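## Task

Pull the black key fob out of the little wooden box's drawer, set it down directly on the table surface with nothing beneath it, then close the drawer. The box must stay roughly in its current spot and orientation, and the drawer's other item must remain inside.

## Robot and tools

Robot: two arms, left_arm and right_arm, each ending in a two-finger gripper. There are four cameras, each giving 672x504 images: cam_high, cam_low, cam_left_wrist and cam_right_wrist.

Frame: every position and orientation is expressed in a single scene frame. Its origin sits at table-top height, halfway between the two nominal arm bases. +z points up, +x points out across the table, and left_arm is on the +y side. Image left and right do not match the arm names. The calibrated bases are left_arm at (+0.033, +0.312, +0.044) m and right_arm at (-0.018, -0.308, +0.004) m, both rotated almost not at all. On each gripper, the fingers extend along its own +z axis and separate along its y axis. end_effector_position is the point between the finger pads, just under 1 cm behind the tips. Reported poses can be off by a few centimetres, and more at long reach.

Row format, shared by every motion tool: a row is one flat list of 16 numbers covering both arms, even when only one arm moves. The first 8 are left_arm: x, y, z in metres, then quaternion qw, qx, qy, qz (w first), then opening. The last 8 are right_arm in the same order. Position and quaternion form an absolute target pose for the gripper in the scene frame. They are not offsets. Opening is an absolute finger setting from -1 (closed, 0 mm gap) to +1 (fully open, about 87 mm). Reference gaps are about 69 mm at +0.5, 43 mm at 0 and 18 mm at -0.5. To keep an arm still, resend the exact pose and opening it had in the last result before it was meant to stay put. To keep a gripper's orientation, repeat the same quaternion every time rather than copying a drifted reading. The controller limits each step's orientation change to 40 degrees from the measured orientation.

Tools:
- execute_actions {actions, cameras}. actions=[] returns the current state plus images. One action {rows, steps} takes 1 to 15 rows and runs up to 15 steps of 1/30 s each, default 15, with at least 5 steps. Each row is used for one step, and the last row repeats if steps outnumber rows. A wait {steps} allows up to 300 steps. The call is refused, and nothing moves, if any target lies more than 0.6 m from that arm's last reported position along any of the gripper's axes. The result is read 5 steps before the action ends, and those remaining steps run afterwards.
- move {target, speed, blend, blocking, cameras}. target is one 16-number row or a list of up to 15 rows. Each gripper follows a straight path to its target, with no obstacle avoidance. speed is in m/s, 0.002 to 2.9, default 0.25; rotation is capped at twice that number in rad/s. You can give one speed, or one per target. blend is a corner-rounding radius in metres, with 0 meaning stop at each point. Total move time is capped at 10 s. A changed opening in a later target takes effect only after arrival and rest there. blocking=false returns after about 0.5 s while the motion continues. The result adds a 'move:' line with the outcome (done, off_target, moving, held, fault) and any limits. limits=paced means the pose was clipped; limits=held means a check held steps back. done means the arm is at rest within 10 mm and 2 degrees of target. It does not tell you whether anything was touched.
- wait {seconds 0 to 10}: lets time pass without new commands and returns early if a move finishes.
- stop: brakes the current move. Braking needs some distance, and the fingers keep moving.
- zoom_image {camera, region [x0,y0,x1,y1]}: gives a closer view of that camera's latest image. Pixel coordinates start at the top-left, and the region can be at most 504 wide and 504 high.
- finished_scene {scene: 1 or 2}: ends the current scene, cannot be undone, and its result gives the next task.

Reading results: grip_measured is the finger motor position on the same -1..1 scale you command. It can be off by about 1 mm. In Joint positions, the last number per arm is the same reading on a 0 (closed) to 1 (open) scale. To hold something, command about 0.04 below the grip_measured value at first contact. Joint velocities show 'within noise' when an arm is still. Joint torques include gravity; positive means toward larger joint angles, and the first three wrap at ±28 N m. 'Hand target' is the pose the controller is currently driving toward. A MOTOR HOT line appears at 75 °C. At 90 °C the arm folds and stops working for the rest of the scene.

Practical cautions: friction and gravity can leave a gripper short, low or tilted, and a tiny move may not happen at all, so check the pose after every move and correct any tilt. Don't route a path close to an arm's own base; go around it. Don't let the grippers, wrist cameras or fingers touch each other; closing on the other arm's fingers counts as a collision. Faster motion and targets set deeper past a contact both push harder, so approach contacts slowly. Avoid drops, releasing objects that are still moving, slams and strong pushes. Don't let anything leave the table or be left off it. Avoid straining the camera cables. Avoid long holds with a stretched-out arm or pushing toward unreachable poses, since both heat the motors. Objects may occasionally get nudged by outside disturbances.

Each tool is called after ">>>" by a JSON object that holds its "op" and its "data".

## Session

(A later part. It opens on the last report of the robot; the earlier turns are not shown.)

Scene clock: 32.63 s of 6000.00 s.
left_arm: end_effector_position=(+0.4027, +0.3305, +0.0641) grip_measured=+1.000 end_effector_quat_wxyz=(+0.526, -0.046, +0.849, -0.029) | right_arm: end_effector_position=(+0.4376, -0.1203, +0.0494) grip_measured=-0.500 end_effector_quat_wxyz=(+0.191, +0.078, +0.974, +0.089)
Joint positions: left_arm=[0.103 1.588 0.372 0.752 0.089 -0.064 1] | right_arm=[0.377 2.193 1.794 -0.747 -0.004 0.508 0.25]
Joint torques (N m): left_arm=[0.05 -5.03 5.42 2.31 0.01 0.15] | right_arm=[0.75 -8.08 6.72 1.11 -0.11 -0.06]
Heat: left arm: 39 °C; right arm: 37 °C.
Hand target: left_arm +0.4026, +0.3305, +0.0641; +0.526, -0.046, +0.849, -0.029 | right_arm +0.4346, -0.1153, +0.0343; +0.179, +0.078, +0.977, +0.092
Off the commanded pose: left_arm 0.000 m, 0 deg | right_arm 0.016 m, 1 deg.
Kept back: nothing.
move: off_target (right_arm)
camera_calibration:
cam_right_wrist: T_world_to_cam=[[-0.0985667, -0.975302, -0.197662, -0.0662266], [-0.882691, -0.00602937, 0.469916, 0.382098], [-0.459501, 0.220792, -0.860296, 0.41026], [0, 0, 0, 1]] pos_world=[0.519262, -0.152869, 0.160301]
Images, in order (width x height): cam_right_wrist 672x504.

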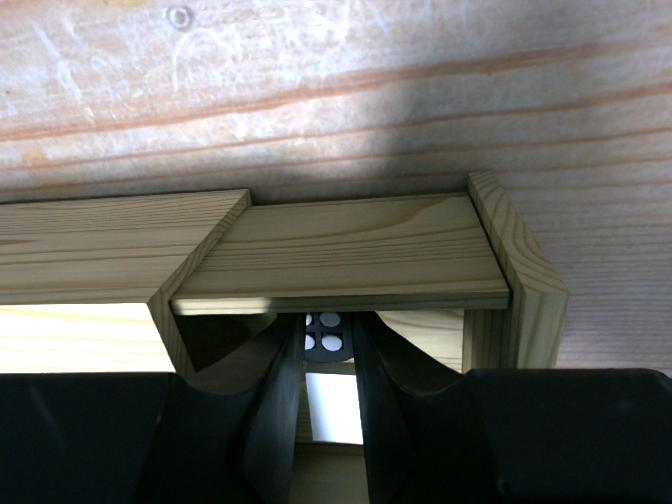

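>>> {"op": "move", "data": {"target": [[0.4027,0.3305,0.0641,0.526,-0.046,0.849,-0.029,1,0.434,-0.115,0.055,0.1786,0.0778,0.976,0.092,-0.5],[0.4027,0.3305,0.0641,0.526,-0.046,0.849,-0.029,1,0.434,-0.115,0.055,0.1786,0.0778,0.976,0.092,0.1],[0.4027,0.3305,0.0641,0.526,-0.046,0.849,-0.029,1,0.432,-0.115,0.022,0.1786,0.0778,0.976,0.092,0.1]], "cameras": ["cam_low","cam_right_wrist"], "speed": 0.06}}

>>> {"op": "zoom_image", "data": {"camera": "cam_right_wrist", "region": [130, 200, 480, 450]}}

Scene clock: 35.13 s of 6000.00 s.
left_arm: end_effector_position=(+0.4027, +0.3305, +0.0641) grip_measured=+1.000 end_effector_quat_wxyz=(+0.526, -0.046, +0.849, -0.029) | right_arm: end_effector_position=(+0.4319, -0.1244, +0.0467) grip_measured=+0.098 end_effector_quat_wxyz=(+0.184, +0.082, +0.976, +0.085)
Joint positions: left_arm=[0.103 1.588 0.372 0.752 0.089 -0.064 1] | right_arm=[0.373 2.182 1.77 -0.751 -0.003 0.511 0.549]
Joint torques (N m): left_arm=[-0.01 -5 5.44 2.3 0.01 0.15] | right_arm=[1.37 -7.49 4.08 1.6 -0.1 -0.09]
Heat: left arm: 39 °C; right arm: 37 °C.
Hand target: left_arm +0.4026, +0.3305, +0.0641; +0.526, -0.046, +0.849, -0.029 | right_arm +0.4306, -0.1156, +0.0229; +0.178, +0.078, +0.977, +0.092
Off the commanded pose: left_arm 0.000 m, 0 deg | right_arm 0.026 m, 1 deg.
Kept back: nothing.
move: off_target (right_arm)
camera_calibration:
cam_right_wrist: T_world_to_cam=[[-0.108811, -0.975515, -0.191131, -0.0671737], [-0.875035, 0.00276398, 0.484053, 0.375384], [-0.471672, 0.219916, -0.85391, 0.411032], [0, 0, 0, 1]] pos_world=[0.515037, -0.156959, 0.15644]
Images, in order (width x height): cam_low 672x504, cam_right_wrist 672x504.

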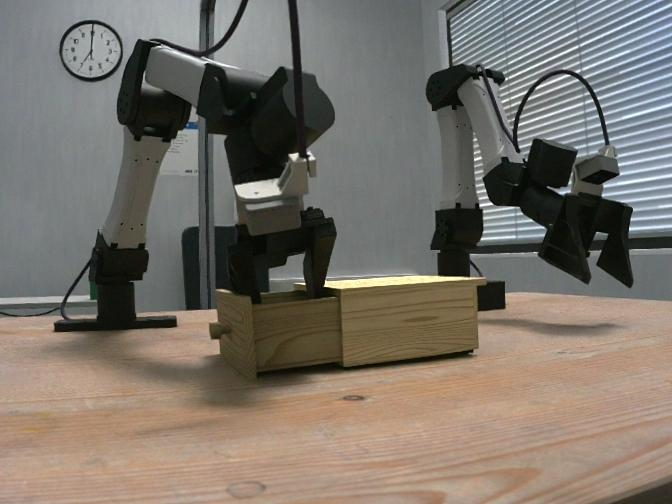

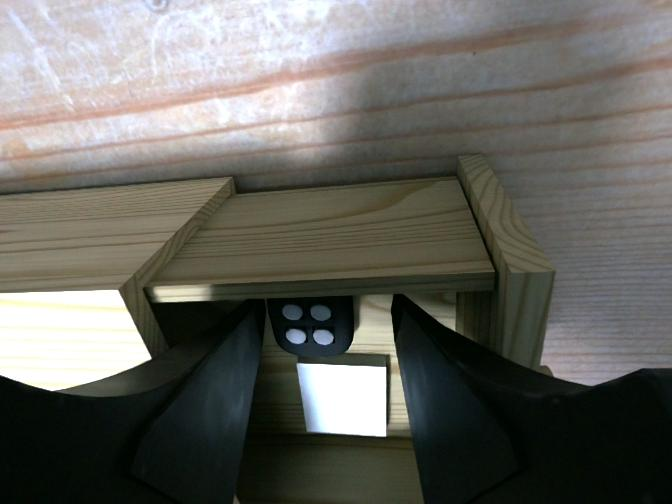

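Scaled by 1.440 from the camera's 672x504 image, which has a finer 960x720 frame.

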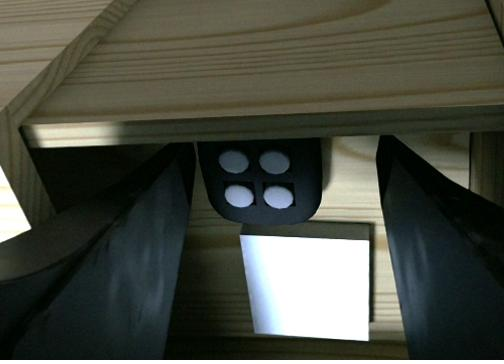

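>>> {"op": "move", "data": {"target": [[0.4027,0.3305,0.0641,0.526,-0.046,0.849,-0.029,1,0.432,-0.115,0.028,0.1786,0.0778,0.976,0.092,-0.05],[0.4027,0.3305,0.0641,0.526,-0.046,0.849,-0.029,1,0.432,-0.130,0.028,0.1786,0.0778,0.976,0.092,-0.05]], "cameras": ["cam_low","cam_right_wrist"], "speed": 0.06}}

>>> {"op": "zoom_image", "data": {"camera": "cam_right_wrist", "region": [130, 200, 480, 450]}}

Scene clock: 36.87 s of 6000.00 s.
left_arm: end_effector_position=(+0.4027, +0.3305, +0.0641) grip_measured=+1.000 end_effector_quat_wxyz=(+0.526, -0.046, +0.849, -0.029) | right_arm: end_effector_position=(+0.4352, -0.1243, +0.0393) grip_measured=-0.050 end_effector_quat_wxyz=(+0.188, +0.078, +0.974, +0.099)
Joint positions: left_arm=[0.103 1.588 0.372 0.752 0.089 -0.064 1] | right_arm=[0.362 2.184 1.736 -0.695 -0.031 0.498 0.475]
Joint torques (N m): left_arm=[0.05 -5 5.45 2.31 0.02 0.15] | right_arm=[-0.59 -9.26 6.02 1 0.06 -0.27]
Heat: left arm: 39 °C; right arm: 38 °C.
Hand target: left_arm +0.4026, +0.3305, +0.0641; +0.526, -0.046, +0.849, -0.029 | right_arm +0.4319, -0.1299, +0.0283; +0.179, +0.078, +0.976, +0.092
Off the commanded pose: left_arm 0.000 m, 0 deg | right_arm 0.013 m, 1 deg.
Kept back: nothing.
move: off_target (right_arm)
camera_calibration:
cam_right_wrist: T_world_to_cam=[[-0.0946903, -0.97159, -0.216903, -0.072861], [-0.88067, -0.0198361, 0.473315, 0.381809], [-0.464171, 0.235838, -0.853772, 0.405004], [0, 0, 0, 1]] pos_world=[0.51734, -0.158733, 0.149262]
Images, in order (width x height): cam_low 672x504, cam_right_wrist 672x504.

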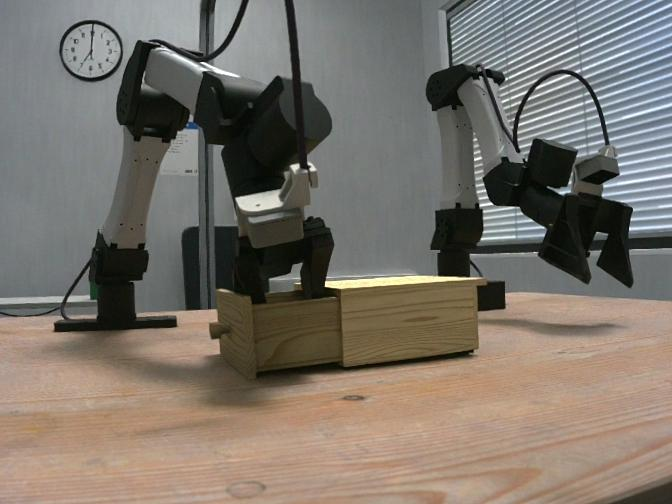

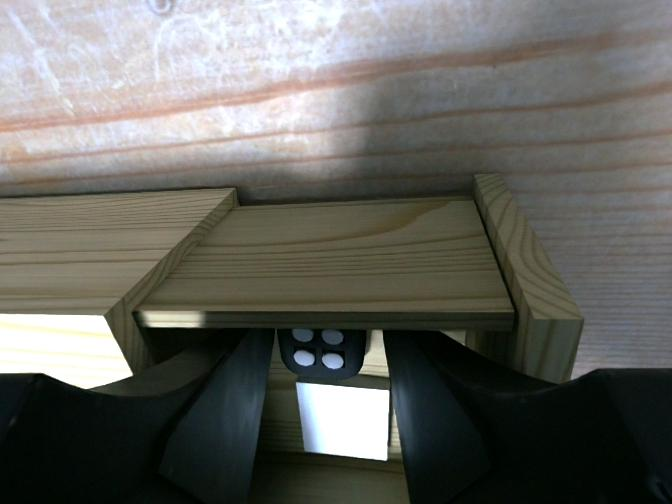

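Scaled by 1.440 from the camera's 672x504 image, which has a finer 960x720 frame.

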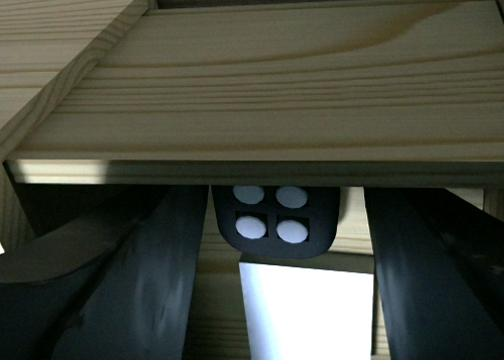

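>>> {"op": "move", "data": {"target": [0.4027,0.3305,0.0641,0.526,-0.046,0.849,-0.029,1,0.432,-0.127,0.030,0.1786,0.0778,0.976,0.092,-0.35], "cameras": ["cam_right_wrist"], "speed": 0.06}}

>>> {"op": "zoom_image", "data": {"camera": "cam_right_wrist", "region": [130, 200, 480, 450]}}

Scene clock: 37.80 s of 6000.00 s.
left_arm: end_effector_position=(+0.4027, +0.3305, +0.0641) grip_measured=+1.000 end_effector_quat_wxyz=(+0.526, -0.046, +0.849, -0.029) | right_arm: end_effector_position=(+0.4352, -0.1243, +0.0394) grip_measured=-0.191 end_effector_quat_wxyz=(+0.188, +0.078, +0.974, +0.100)
Joint positions: left_arm=[0.103 1.588 0.372 0.752 0.089 -0.064 1] | right_arm=[0.362 2.184 1.736 -0.695 -0.031 0.498 0.405]
Joint torques (N m): left_arm=[0.05 -5.03 5.42 2.3 0.03 0.14] | right_arm=[0.02 -9.17 7.2 0.89 0.11 -0.17]
Heat: left arm: 39 °C; right arm: 38 °C.
Hand target: left_arm +0.4026, +0.3305, +0.0641; +0.526, -0.046, +0.849, -0.029 | right_arm +0.4319, -0.1270, +0.0302; +0.179, +0.078, +0.976, +0.092
Off the commanded pose: left_arm 0.000 m, 0 deg | right_arm 0.010 m, 1 deg.
Kept back: nothing.
move: done
camera_calibration:
cam_right_wrist: T_world_to_cam=[[-0.0941543, -0.971555, -0.217292, -0.0729469], [-0.880837, -0.020421, 0.472979, 0.381896], [-0.463963, 0.235932, -0.853859, 0.405033], [0, 0, 0, 1]] pos_world=[0.517439, -0.158633, 0.149361]
Images, in order (width x height): cam_right_wrist 672x504.

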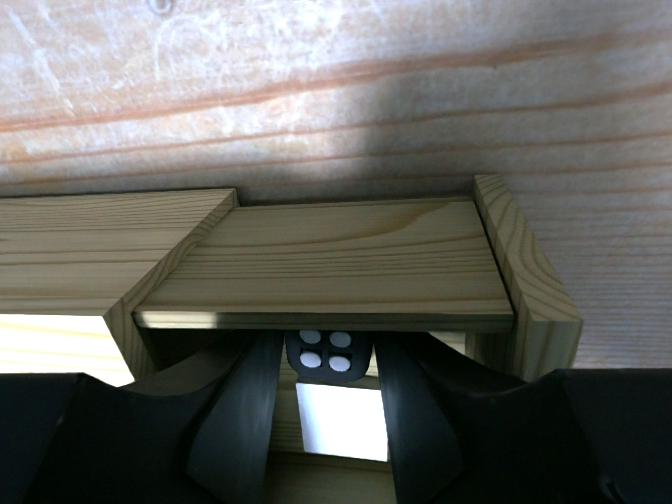

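Scaled by 1.440 from the camera's 672x504 image, which has a finer 960x720 frame.

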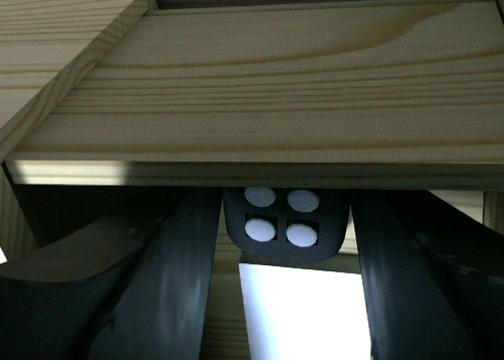

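>>> {"op": "move", "data": {"target": [[0.4027,0.3305,0.0641,0.526,-0.046,0.849,-0.029,1,0.432,-0.129,0.06,0.1786,0.0778,0.976,0.092,-0.3],[0.4027,0.3305,0.0641,0.526,-0.046,0.849,-0.029,1,0.42,-0.13,0.15,0.1786,0.0778,0.976,0.092,-0.3]], "cameras": ["all"], "speed": [0.07,0.15], "blend": [0.01,0]}}

Scene clock: 39.77 s of 6000.00 s.
left_arm: end_effector_position=(+0.4027, +0.3305, +0.0641) grip_measured=+1.000 end_effector_quat_wxyz=(+0.526, -0.046, +0.849, -0.029) | right_arm: end_effector_position=(+0.4159, -0.1309, +0.1208) grip_measured=-0.191 end_effector_quat_wxyz=(+0.147, +0.079, +0.983, +0.082)
Joint positions: left_arm=[0.103 1.588 0.372 0.752 0.089 -0.064 1] | right_arm=[0.362 2.178 2.073 -1.129 -0.031 0.498 0.405]
Joint torques (N m): left_arm=[0.06 -5.01 5.39 2.32 0.04 0.15] | right_arm=[0.23 -13.6 10.89 0.73 0.11 -0.17]
Heat: left arm: 39 °C; right arm: 38 °C.
Hand target: left_arm +0.4026, +0.3305, +0.0641; +0.526, -0.046, +0.849, -0.029 | right_arm +0.4193, -0.1302, +0.1496; +0.179, +0.078, +0.976, +0.092
Off the commanded pose: left_arm 0.000 m, 0 deg | right_arm 0.030 m, 4 deg.
Kept back: nothing.
move: off_target (right_arm)
camera_calibration:
cam_right_wrist: T_world_to_cam=[[-0.111367, -0.977474, -0.179281, -0.0617643], [-0.836612, -0.00514959, 0.547771, 0.300806], [-0.536356, 0.210992, -0.817193, 0.489506], [0, 0, 0, 1]] pos_world=[0.507329, -0.162106, 0.224175]

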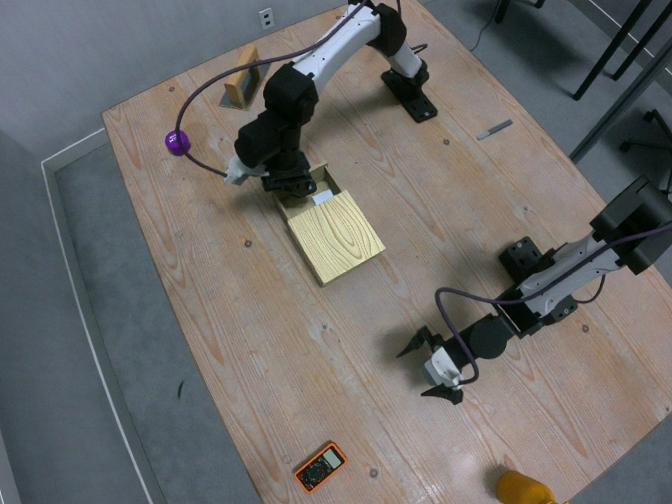

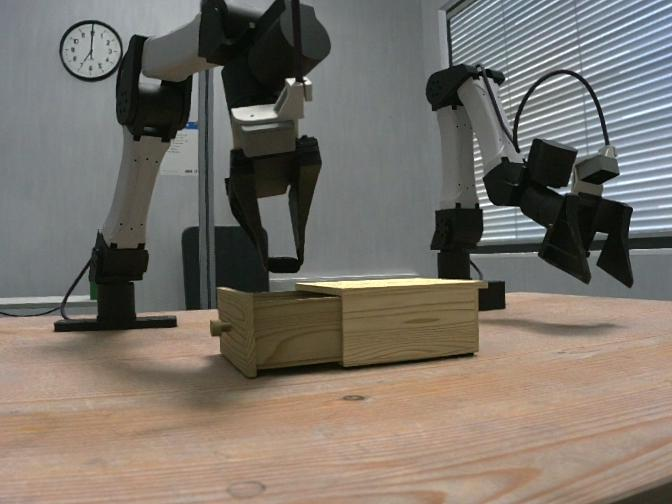

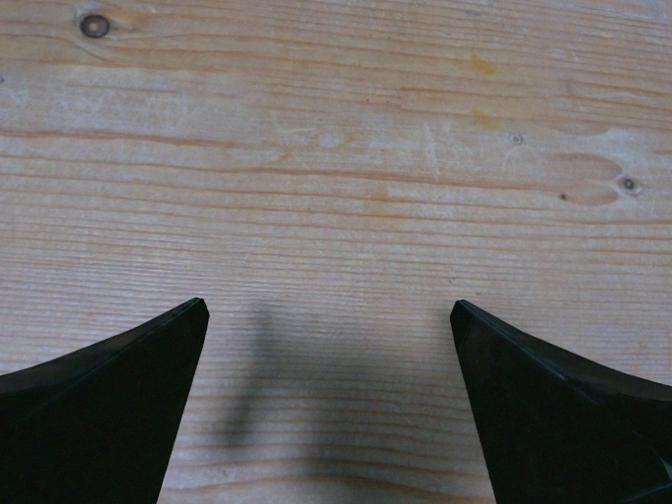

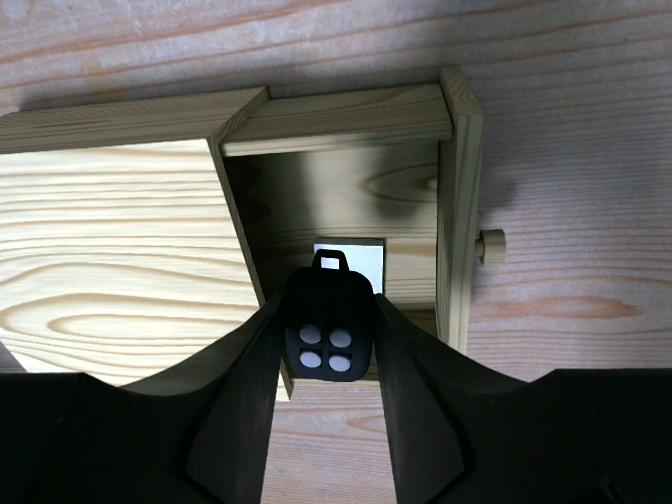

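>>> {"op": "move", "data": {"target": [[0.4027,0.3305,0.0641,0.526,-0.046,0.849,-0.029,1,0.40,-0.15,0.16,0.1786,0.0778,0.976,0.092,-0.3],[0.4027,0.3305,0.0641,0.526,-0.046,0.849,-0.029,1,0.27,-0.24,0.12,0.1786,0.0778,0.976,0.092,-0.3],[0.4027,0.3305,0.0641,0.526,-0.046,0.849,-0.029,1,0.27,-0.24,0.05,0.1786,0.0778,0.976,0.092,-0.3]], "cameras": ["cam_low","cam_right_wrist"], "speed": [0.2,0.25,0.12], "blend": [0.02,0.03,0]}}

>>> {"op": "zoom_image", "data": {"camera": "cam_low", "region": [50, 160, 350, 410]}}

Scene clock: 42.20 s of 6000.00 s.
left_arm: end_effector_position=(+0.4027, +0.3305, +0.0641) grip_measured=+1.000 end_effector_quat_wxyz=(+0.526, -0.046, +0.849, -0.029) | right_arm: end_effector_position=(+0.2661, -0.2396, +0.0533) grip_measured=-0.191 end_effector_quat_wxyz=(+0.175, +0.080, +0.977, +0.088)
Joint positions: left_arm=[0.103 1.588 0.372 0.752 0.089 -0.064 1] | right_arm=[0.163 1.482 0.909 -0.614 -0.095 0.314 0.405]
Joint torques (N m): left_arm=[0.02 -5.05 5.42 2.3 0.02 0.15] | right_arm=[-0.68 -3.84 7.21 1.07 -0.16 -0.24]
Motor temperatures (°C): left_arm=[26 38 39 39 25 28 24] | right_arm=[25 39 34 32 28 29 29]
Heat: left arm: 39 °C; right arm: 39 °C.
Hand target: left_arm +0.4026, +0.3305, +0.0641; +0.526, -0.046, +0.849, -0.029 | right_arm +0.2699, -0.2400, +0.0501; +0.179, +0.078, +0.977, +0.092
Off the commanded pose: left_arm 0.000 m, 0 deg | right_arm 0.005 m, 1 deg.
Kept back: nothing.
move: done; blend cut to 0.0148 m at target 1
camera_calibration:
cam_right_wrist: T_world_to_cam=[[-0.105046, -0.97528, -0.194408, -0.197134], [-0.867252, -0.00582597, 0.497835, 0.222525], [-0.486661, 0.220896, -0.845202, 0.367614], [0, 0, 0, 1]] pos_world=[0.351181, -0.272169, 0.161603]
Images, in order (width x height): cam_low 672x504, cam_right_wrist 672x504.

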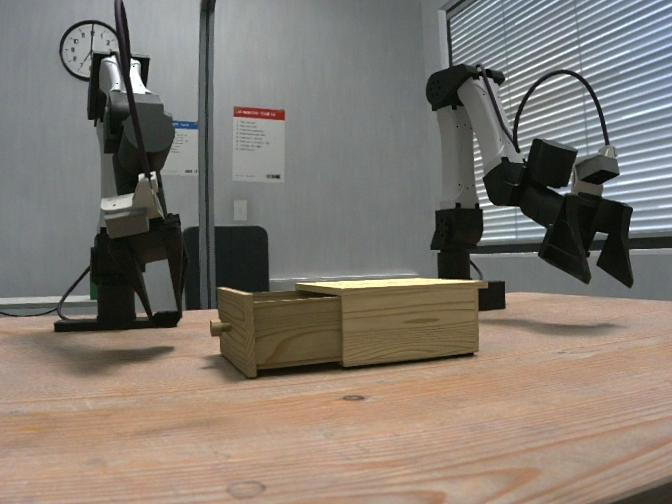

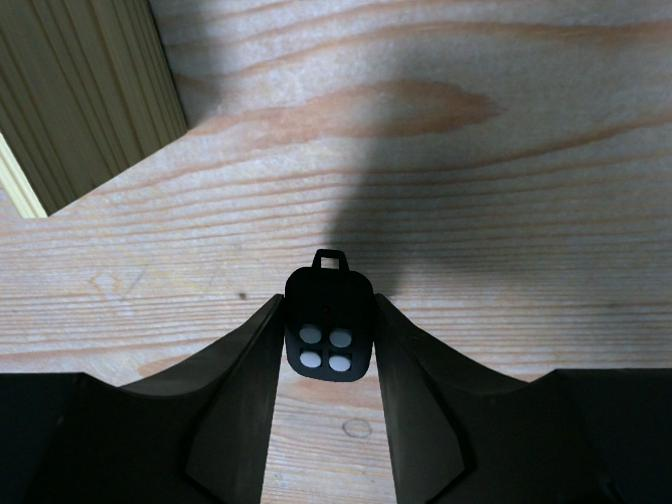

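Scaled by 1.680 from the camera's 672x504 image, which has a finer 960x720 frame.

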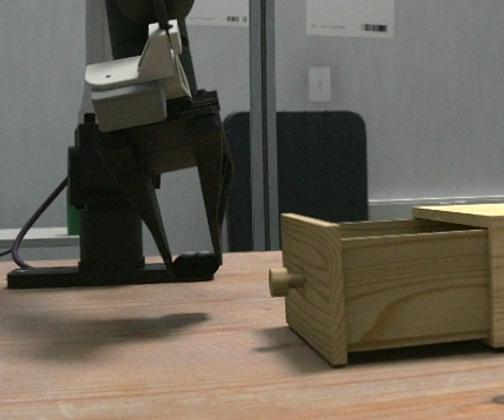

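>>> {"op": "move", "data": {"target": [0.4027,0.3305,0.0641,0.526,-0.046,0.849,-0.029,1,0.27,-0.24,0.028,0.1786,0.0778,0.976,0.092,-0.3], "cameras": ["cam_low","cam_right_wrist"], "speed": 0.07}}

>>> {"op": "zoom_image", "data": {"camera": "cam_low", "region": [50, 260, 250, 400]}}

Scene clock: 43.37 s of 6000.00 s.
left_arm: end_effector_position=(+0.4027, +0.3305, +0.0641) grip_measured=+1.000 end_effector_quat_wxyz=(+0.526, -0.046, +0.849, -0.029) | right_arm: end_effector_position=(+0.2665, -0.2395, +0.0314) grip_measured=-0.191 end_effector_quat_wxyz=(+0.175, +0.080, +0.977, +0.088)
Joint positions: left_arm=[0.103 1.588 0.372 0.752 0.089 -0.064 1] | right_arm=[0.163 1.519 0.849 -0.517 -0.096 0.314 0.405]
Joint torques (N m): left_arm=[0.05 -4.98 5.45 2.3 0.01 0.14] | right_arm=[-0.59 -4.04 6.91 1.09 -0.14 -0.27]
Heat: left arm: 39 °C; right arm: 38 °C.
Hand target: left_arm +0.4026, +0.3305, +0.0641; +0.526, -0.046, +0.849, -0.029 | right_arm +0.2699, -0.2400, +0.0281; +0.179, +0.078, +0.977, +0.092
Off the commanded pose: left_arm 0.000 m, 0 deg | right_arm 0.005 m, 1 deg.
Kept back: nothing.
move: done
camera_calibration:
cam_right_wrist: T_world_to_cam=[[-0.10489, -0.975233, -0.194725, -0.201239], [-0.867217, -0.00614191, 0.497892, 0.233755], [-0.486757, 0.221093, -0.845095, 0.349398], [0, 0, 0, 1]] pos_world=[0.35168, -0.272068, 0.139704]
Images, in order (width x height): cam_low 672x504, cam_right_wrist 672x504.

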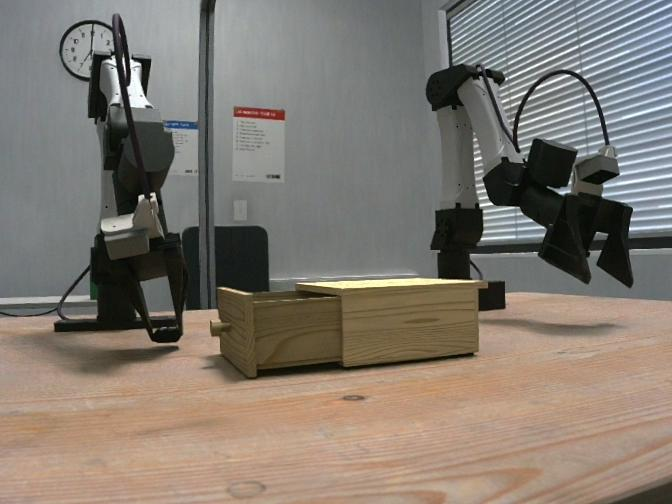

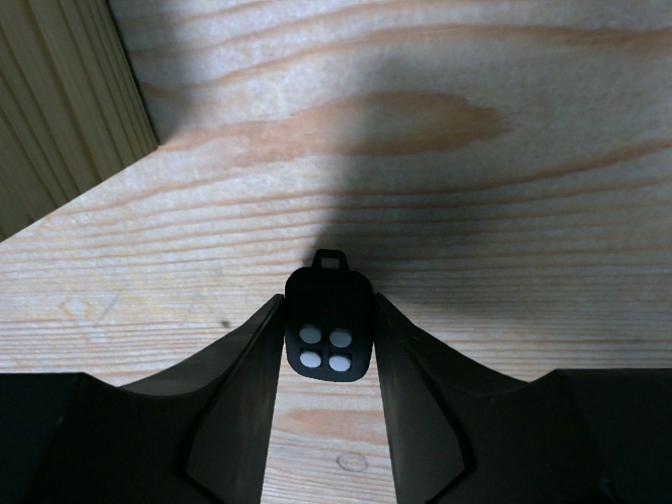

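Scaled by 2.520 from the camera's 672x504 image, which has a finer 960x720 frame.

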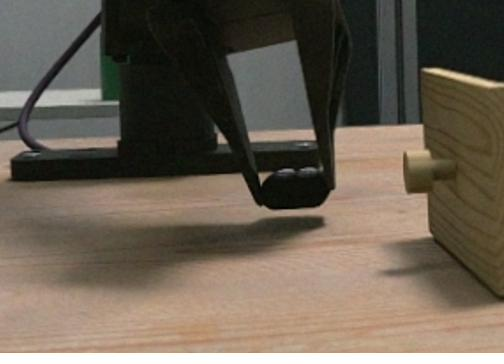

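>>> {"op": "move", "data": {"target": [0.4027,0.3305,0.0641,0.526,-0.046,0.849,-0.029,1,0.27,-0.24,0.016,0.1786,0.0778,0.976,0.092,-0.3], "cameras": ["cam_low"], "speed": 0.04}}

>>> {"op": "zoom_image", "data": {"camera": "cam_low", "region": [50, 260, 250, 400]}}

Scene clock: 44.30 s of 6000.00 s.
left_arm: end_effector_position=(+0.4027, +0.3305, +0.0641) grip_measured=+1.000 end_effector_quat_wxyz=(+0.526, -0.046, +0.849, -0.029) | right_arm: end_effector_position=(+0.2653, -0.2396, +0.0217) grip_measured=-0.191 end_effector_quat_wxyz=(+0.173, +0.080, +0.978, +0.088)
Joint positions: left_arm=[0.103 1.588 0.372 0.752 0.089 -0.064 1] | right_arm=[0.163 1.537 0.824 -0.48 -0.096 0.314 0.405]
Joint torques (N m): left_arm=[0.03 -4.98 5.44 2.3 0.03 0.15] | right_arm=[-0.68 -3.62 6.24 1.28 -0.16 -0.27]
Heat: left arm: 39 °C; right arm: 38 °C.
Hand target: left_arm +0.4026, +0.3305, +0.0641; +0.526, -0.046, +0.849, -0.029 | right_arm +0.2697, -0.2400, +0.0163; +0.179, +0.078, +0.977, +0.092
Off the commanded pose: left_arm 0.000 m, 0 deg | right_arm 0.007 m, 1 deg.
Kept back: nothing.
move: done
Images, in order (width x height): cam_low 672x504.

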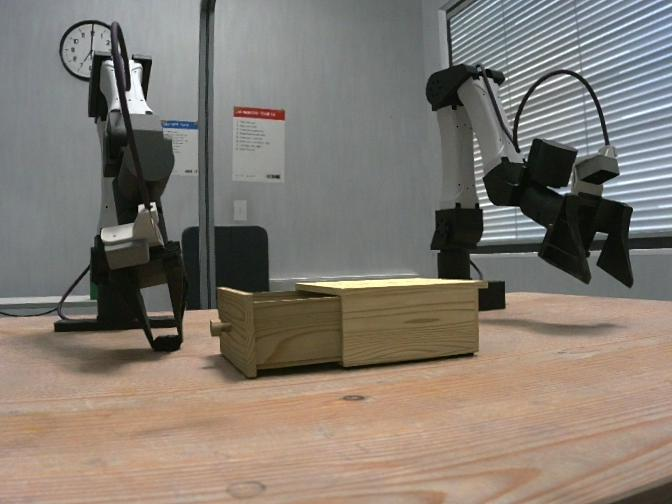

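Scaled by 2.520 from the camera's 672x504 image, which has a finer 960x720 frame.

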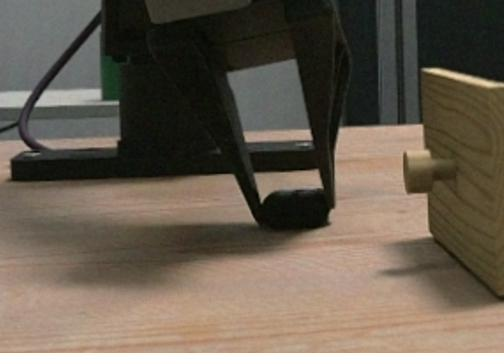

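>>> {"op": "move", "data": {"target": [[0.4027,0.3305,0.0641,0.526,-0.046,0.849,-0.029,1,0.27,-0.24,0.016,0.1786,0.0778,0.976,0.092,0.1],[0.4027,0.3305,0.0641,0.526,-0.046,0.849,-0.029,1,0.27,-0.24,0.12,0.1786,0.0778,0.976,0.092,0.1],[0.4027,0.3305,0.0641,0.526,-0.046,0.849,-0.029,1,0.405,-0.25,0.12,0.1735,0.0344,0.9842,-0.0061,-1],[0.4027,0.3305,0.0641,0.526,-0.046,0.849,-0.029,1,0.407,-0.245,0.046,0.1735,0.0344,0.9842,-0.0061,-1]], "cameras": ["all"], "speed": [0.1,0.15,0.25,0.2], "blend": [0,0.01,0,0]}}

Scene clock: 49.10 s of 6000.00 s.
left_arm: end_effector_position=(+0.4027, +0.3305, +0.0641) grip_measured=+1.000 end_effector_quat_wxyz=(+0.526, -0.046, +0.849, -0.029) | right_arm: end_effector_position=(+0.4024, -0.2469, +0.0501) grip_measured=-0.973 end_effector_quat_wxyz=(+0.168, +0.036, +0.985, -0.002)
Joint positions: left_arm=[0.103 1.588 0.372 0.752 0.089 -0.064 1] | right_arm=[0.18 2.028 1.569 -0.782 0.066 0.211 0.013]
Joint torques (N m): left_arm=[0.05 -4.96 5.42 2.31 0.03 0.15] | right_arm=[0.84 -8.12 7.75 0.97 0.16 -0.12]
Heat: left arm: 39 °C; right arm: 38 °C.
Hand target: left_arm +0.4026, +0.3305, +0.0641; +0.526, -0.046, +0.849, -0.029 | right_arm +0.4069, -0.2449, +0.0461; +0.173, +0.034, +0.984, -0.006
Off the commanded pose: left_arm 0.000 m, 0 deg | right_arm 0.006 m, 1 deg.
Kept back: nothing.
move: done
camera_calibration:
cam_right_wrist: T_world_to_cam=[[-0.0512554, -0.998683, -0.00209396, -0.227612], [-0.855652, 0.0428332, 0.515776, 0.3488], [-0.515007, 0.028228, -0.856721, 0.397308], [0, 0, 0, 1]] pos_world=[0.491402, -0.253468, 0.160003]

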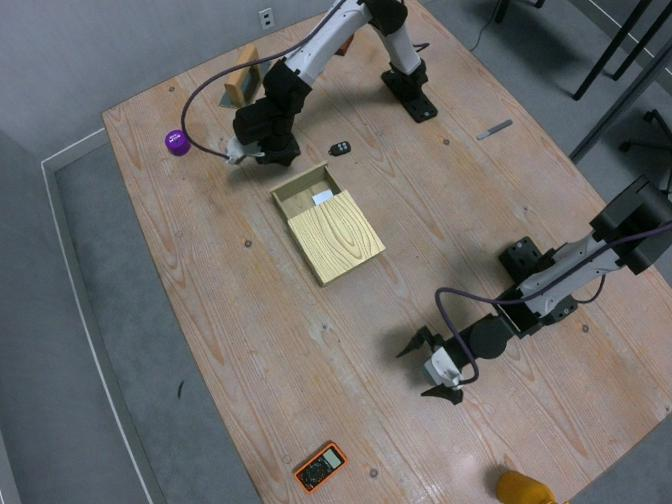

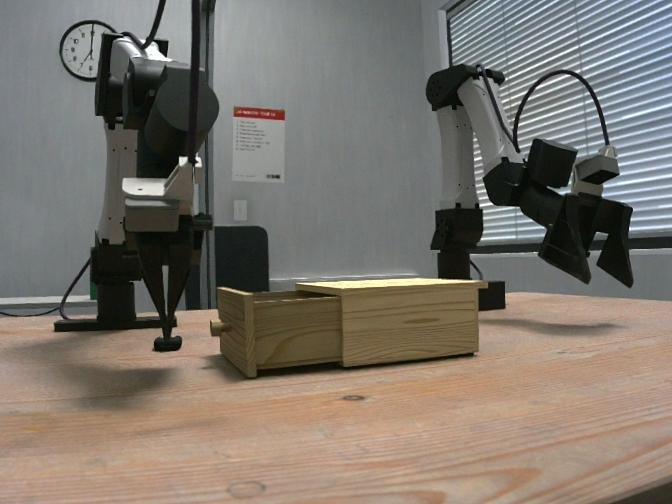

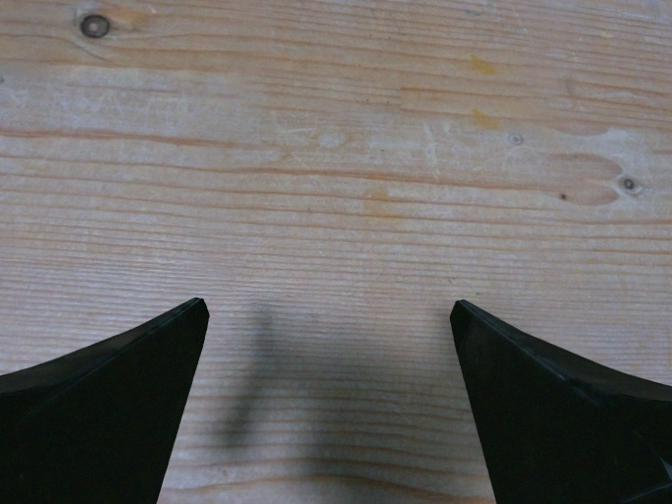

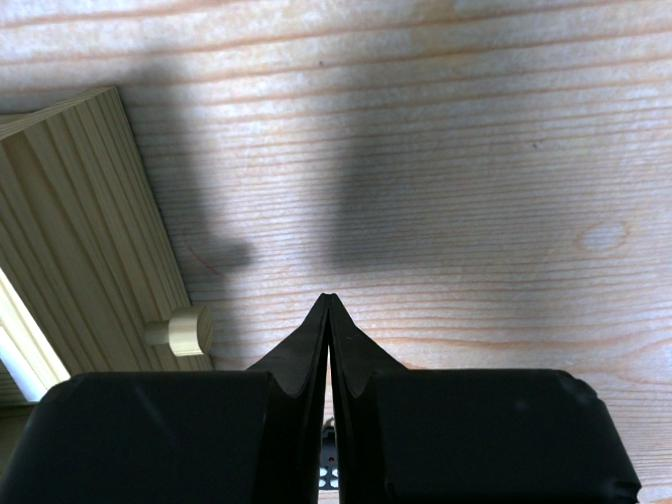

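>>> {"op": "move", "data": {"target": [0.4027,0.3305,0.0641,0.526,-0.046,0.849,-0.029,1,0.407,-0.155,0.046,0.1735,0.0344,0.9842,-0.0061,-1], "cameras": ["cam_high","cam_low","cam_right_wrist"], "speed": 0.06}}

Scene clock: 53.10 s of 6000.00 s.
left_arm: end_effector_position=(+0.4027, +0.3305, +0.0641) grip_measured=+1.000 end_effector_quat_wxyz=(+0.526, -0.046, +0.849, -0.029) | right_arm: end_effector_position=(+0.3974, -0.1809, +0.0457) grip_measured=-0.974 end_effector_quat_wxyz=(+0.163, +0.034, +0.985, -0.040)
Joint positions: left_arm=[0.103 1.588 0.372 0.752 0.089 -0.064 1] | right_arm=[0.367 2.108 1.677 -0.86 0.19 0.38 0.013]
Joint torques (N m): left_arm=[0.01 -5 5.45 2.31 0.03 0.14] | right_arm=[2.74 -7.71 11.26 0.98 -0.4 0.15]
Heat: left arm: 39 °C; right arm: 38 °C.
Hand target: left_arm +0.4026, +0.3305, +0.0641; +0.526, -0.046, +0.849, -0.029 | right_arm +0.4057, -0.1555, +0.0468; +0.173, +0.034, +0.984, -0.006
Off the commanded pose: left_arm 0.000 m, 0 deg | right_arm 0.028 m, 4 deg.
Kept back: nothing.
move: off_target (right_arm)
camera_calibration:
cam_right_wrist: T_world_to_cam=[[-0.0605434, -0.995579, 0.0718085, -0.161144], [-0.848809, 0.089205, 0.521119, 0.349267], [-0.525221, -0.0294014, -0.850458, 0.382463], [0, 0, 0, 1]] pos_world=[0.487583, -0.180343, 0.15483]
Images, in order (width x height): cam_high 672x504, cam_low 672x504, cam_right_wrist 672x504.

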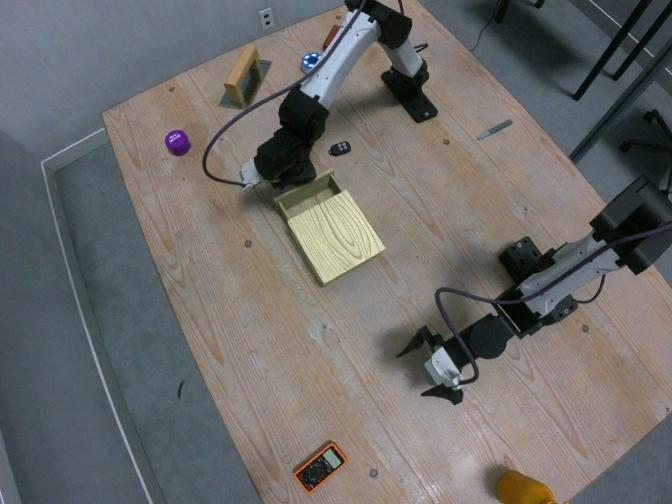

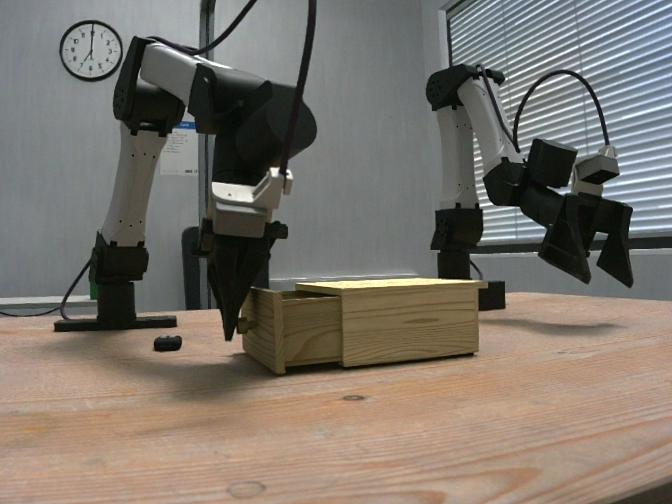

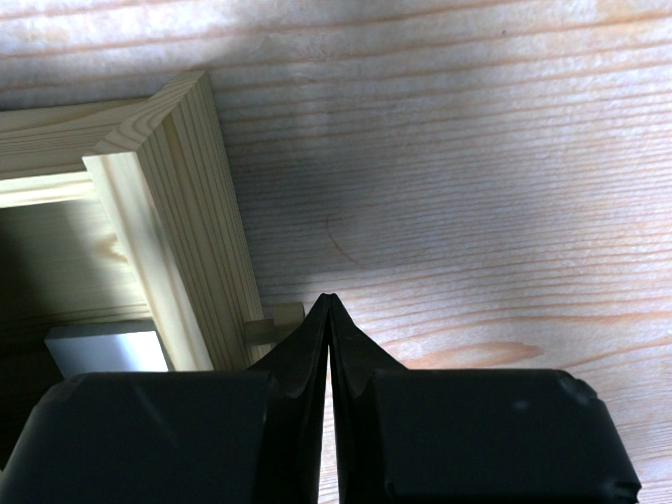

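>>> {"op": "move", "data": {"target": [0.4027,0.3305,0.0641,0.526,-0.046,0.849,-0.029,1,0.413,-0.115,0.046,0.1735,0.0344,0.9842,-0.0061,-1], "cameras": ["cam_high","cam_low","cam_right_wrist"], "speed": 0.06}}

Scene clock: 54.37 s of 6000.00 s.
left_arm: end_effector_position=(+0.4027, +0.3305, +0.0641) grip_measured=+1.000 end_effector_quat_wxyz=(+0.526, -0.046, +0.849, -0.029) | right_arm: end_effector_position=(+0.4057, -0.1420, +0.0466) grip_measured=-0.974 end_effector_quat_wxyz=(+0.165, +0.034, +0.985, -0.040)
Joint positions: left_arm=[0.103 1.588 0.372 0.752 0.089 -0.064 1] | right_arm=[0.445 2.199 1.824 -0.928 0.213 0.454 0.013]
Joint torques (N m): left_arm=[0.02 -4.98 5.42 2.3 0.02 0.13] | right_arm=[2.77 -8.35 11.47 0.95 -0.31 0.19]
Heat: left arm: 40 °C; right arm: 38 °C.
Hand target: left_arm +0.4026, +0.3305, +0.0641; +0.526, -0.046, +0.849, -0.029 | right_arm +0.4117, -0.1155, +0.0469; +0.173, +0.034, +0.984, -0.006
Off the commanded pose: left_arm 0.000 m, 0 deg | right_arm 0.028 m, 4 deg.
Kept back: nothing.
move: off_target (right_arm)
camera_calibration:
cam_right_wrist: T_world_to_cam=[[-0.0598278, -0.995575, 0.0724642, -0.122185], [-0.851014, 0.0888132, 0.517578, 0.353458], [-0.521724, -0.0307025, -0.852562, 0.387189], [0, 0, 0, 1]] pos_world=[0.495493, -0.141149, 0.156015]
Images, in order (width x height): cam_high 672x504, cam_low 672x504, cam_right_wrist 672x504.

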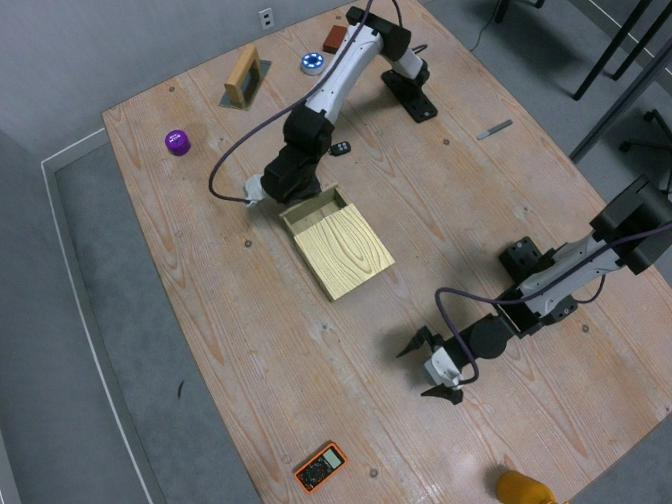

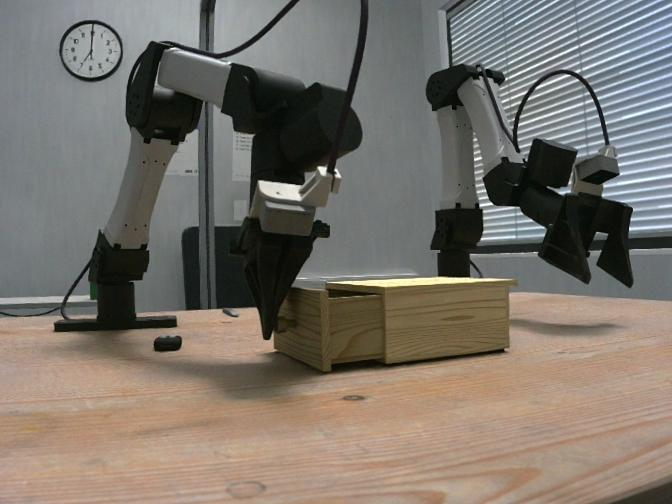

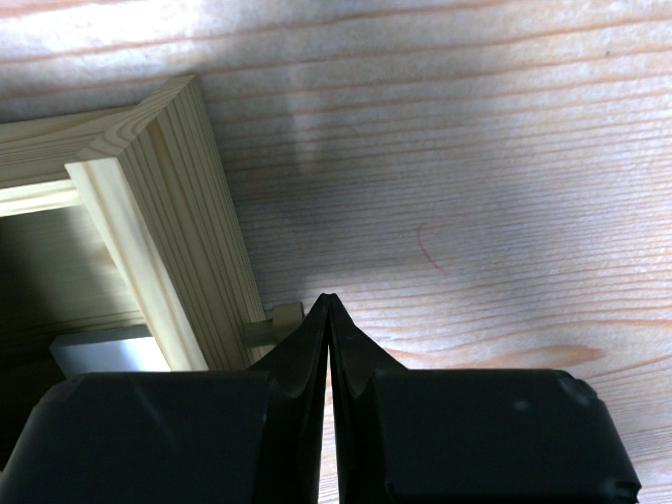

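>>> {"op": "move", "data": {"target": [0.388,0.185,0.1,0.2418,0.6645,0.6645,-0.2418,0.6,0.411,-0.13,0.046,0.1735,0.0344,0.9842,-0.0061,-1], "cameras": ["cam_high","cam_low","cam_left_wrist"], "speed": 0.3}}

Scene clock: 58.43 s of 6000.00 s.
left_arm: end_effector_position=(+0.3851, +0.1862, +0.1002) grip_measured=+0.600 end_effector_quat_wxyz=(+0.244, +0.661, +0.668, -0.241) | right_arm: end_effector_position=(+0.4056, -0.1426, +0.0452) grip_measured=-0.974 end_effector_quat_wxyz=(+0.163, +0.035, +0.985, -0.036)
Joint positions: left_arm=[-0.123 1.893 1.359 -0.92 0.691 1.39 0.8] | right_arm=[0.44 2.199 1.82 -0.924 0.204 0.454 0.013]
Joint torques (N m): left_arm=[-0.21 -7.2 8.35 0.6 0.43 0.25] | right_arm=[0.51 -10.56 6.87 1.13 -0.31 -0.12]
Heat: left arm: 40 °C; right arm: 39 °C.
Hand target: left_arm +0.3879, +0.1849, +0.1000; +0.242, +0.664, +0.664, -0.242 | right_arm +0.4107, -0.1301, +0.0465; +0.173, +0.034, +0.984, -0.007
Off the commanded pose: left_arm 0.003 m, 1 deg | right_arm 0.014 m, 4 deg.
Kept back: nothing.
move: off_target (right_arm)
camera_calibration:
cam_left_wrist: T_world_to_cam=[[-0.999777, -0.0170845, -0.0123811, 0.387503], [-0.0187402, 0.988652, 0.149052, -0.167054], [0.0096941, 0.149251, -0.988752, 0.212075], [0, 0, 0, 1]] pos_world=[0.38223, 0.140126, 0.239387]
Images, in order (width x height): cam_high 672x504, cam_low 672x504, cam_left_wrist 672x504.

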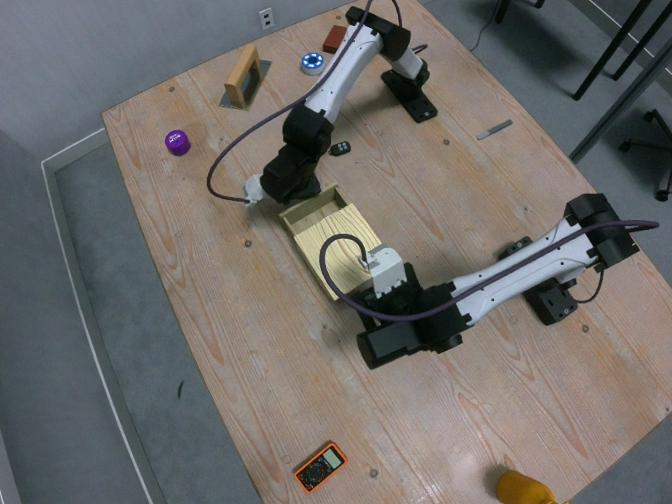

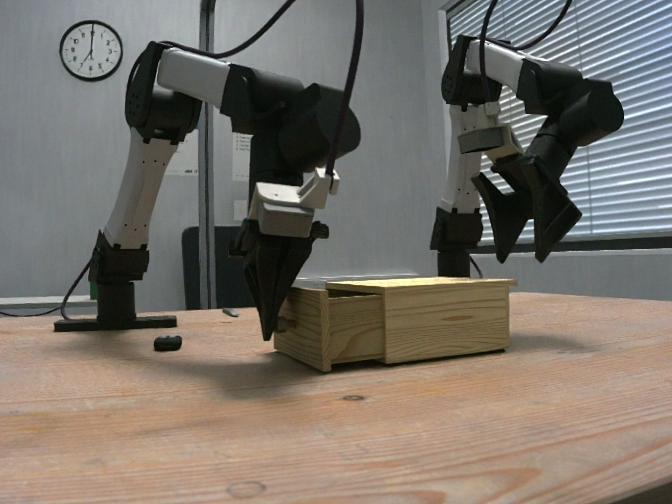

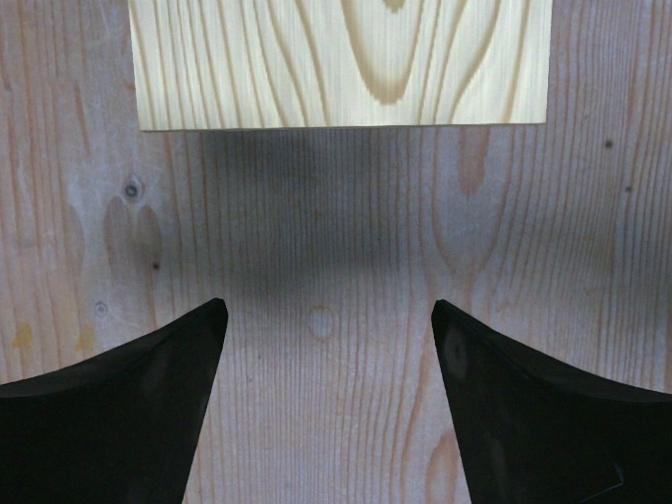

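>>> {"op": "move", "data": {"target": [[0.383,0.155,0.04,0.2418,0.6645,0.6645,-0.2418,0.6,0.411,-0.13,0.046,0.1735,0.0344,0.9842,-0.0061,-1],[0.383,0.095,0.04,0.2418,0.6645,0.6645,-0.2418,0.6,0.411,-0.115,0.046,0.1735,0.0344,0.9842,-0.0061,-1]], "cameras": ["cam_high","cam_low","cam_left_wrist"], "speed": [0.2,0.05]}}

Scene clock: 61.40 s of 6000.00 s.
left_arm: end_effector_position=(+0.3785, +0.1274, +0.0381) grip_measured=+0.600 end_effector_quat_wxyz=(+0.216, +0.660, +0.687, -0.214) | right_arm: end_effector_position=(+0.4056, -0.1422, +0.0453) grip_measured=-0.974 end_effector_quat_wxyz=(+0.163, +0.036, +0.985, -0.037)
Joint positions: left_arm=[-0.324 1.982 1.234 -0.583 0.576 1.133 0.8] | right_arm=[0.442 2.199 1.82 -0.924 0.208 0.457 0.013]
Joint torques (N m): left_arm=[-3.97 -6.82 8.44 1.59 1.04 -0.14] | right_arm=[3.15 -8.8 10.77 0.92 -0.26 0.18]
Heat: left arm: 41 °C; right arm: 39 °C.
Hand target: left_arm +0.3809, +0.0966, +0.0412; +0.240, +0.666, +0.664, -0.242 | right_arm +0.4098, -0.1156, +0.0467; +0.173, +0.034, +0.984, -0.006
Off the commanded pose: left_arm 0.033 m, 5 deg | right_arm 0.028 m, 4 deg.
Kept back: nothing.
move: off_target (left_arm, right_arm)
camera_calibration:
cam_left_wrist: T_world_to_cam=[[-0.999147, -0.0411512, -0.00333121, 0.381599], [-0.0408238, 0.972706, 0.228421, -0.092386], [-0.0061595, 0.228362, -0.973557, 0.154884], [0, 0, 0, 1]] pos_world=[0.378456, 0.0701981, 0.173163]
Images, in order (width x height): cam_high 672x504, cam_low 672x504, cam_left_wrist 672x504.

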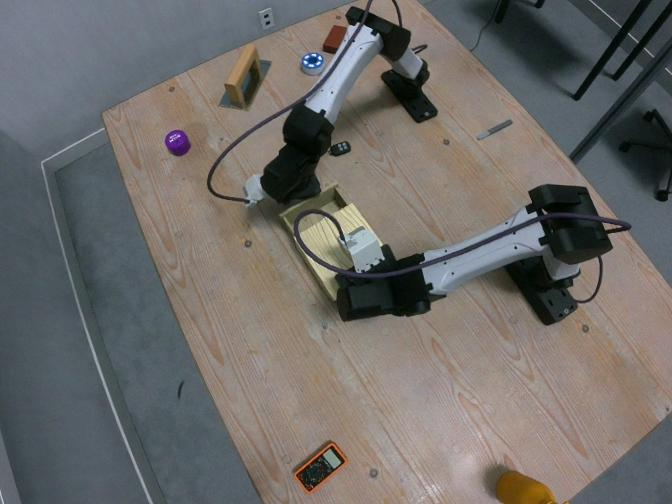

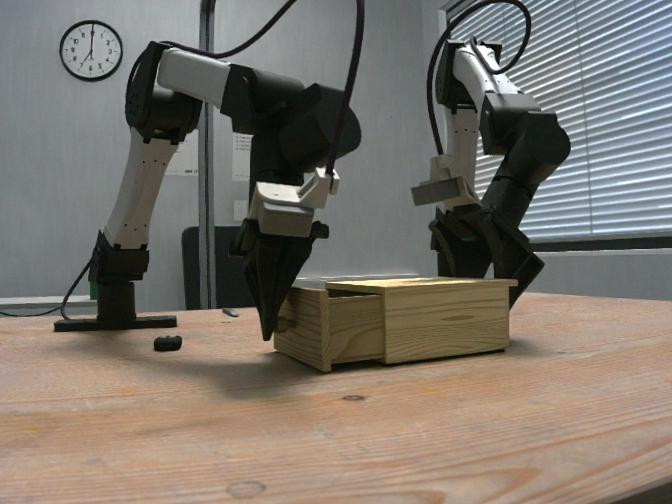

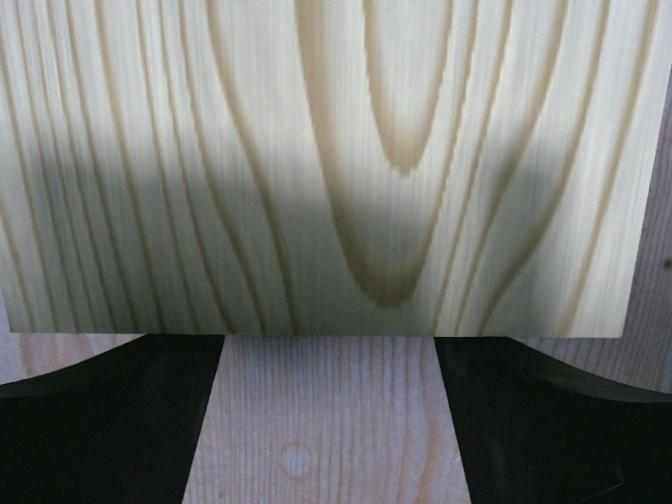

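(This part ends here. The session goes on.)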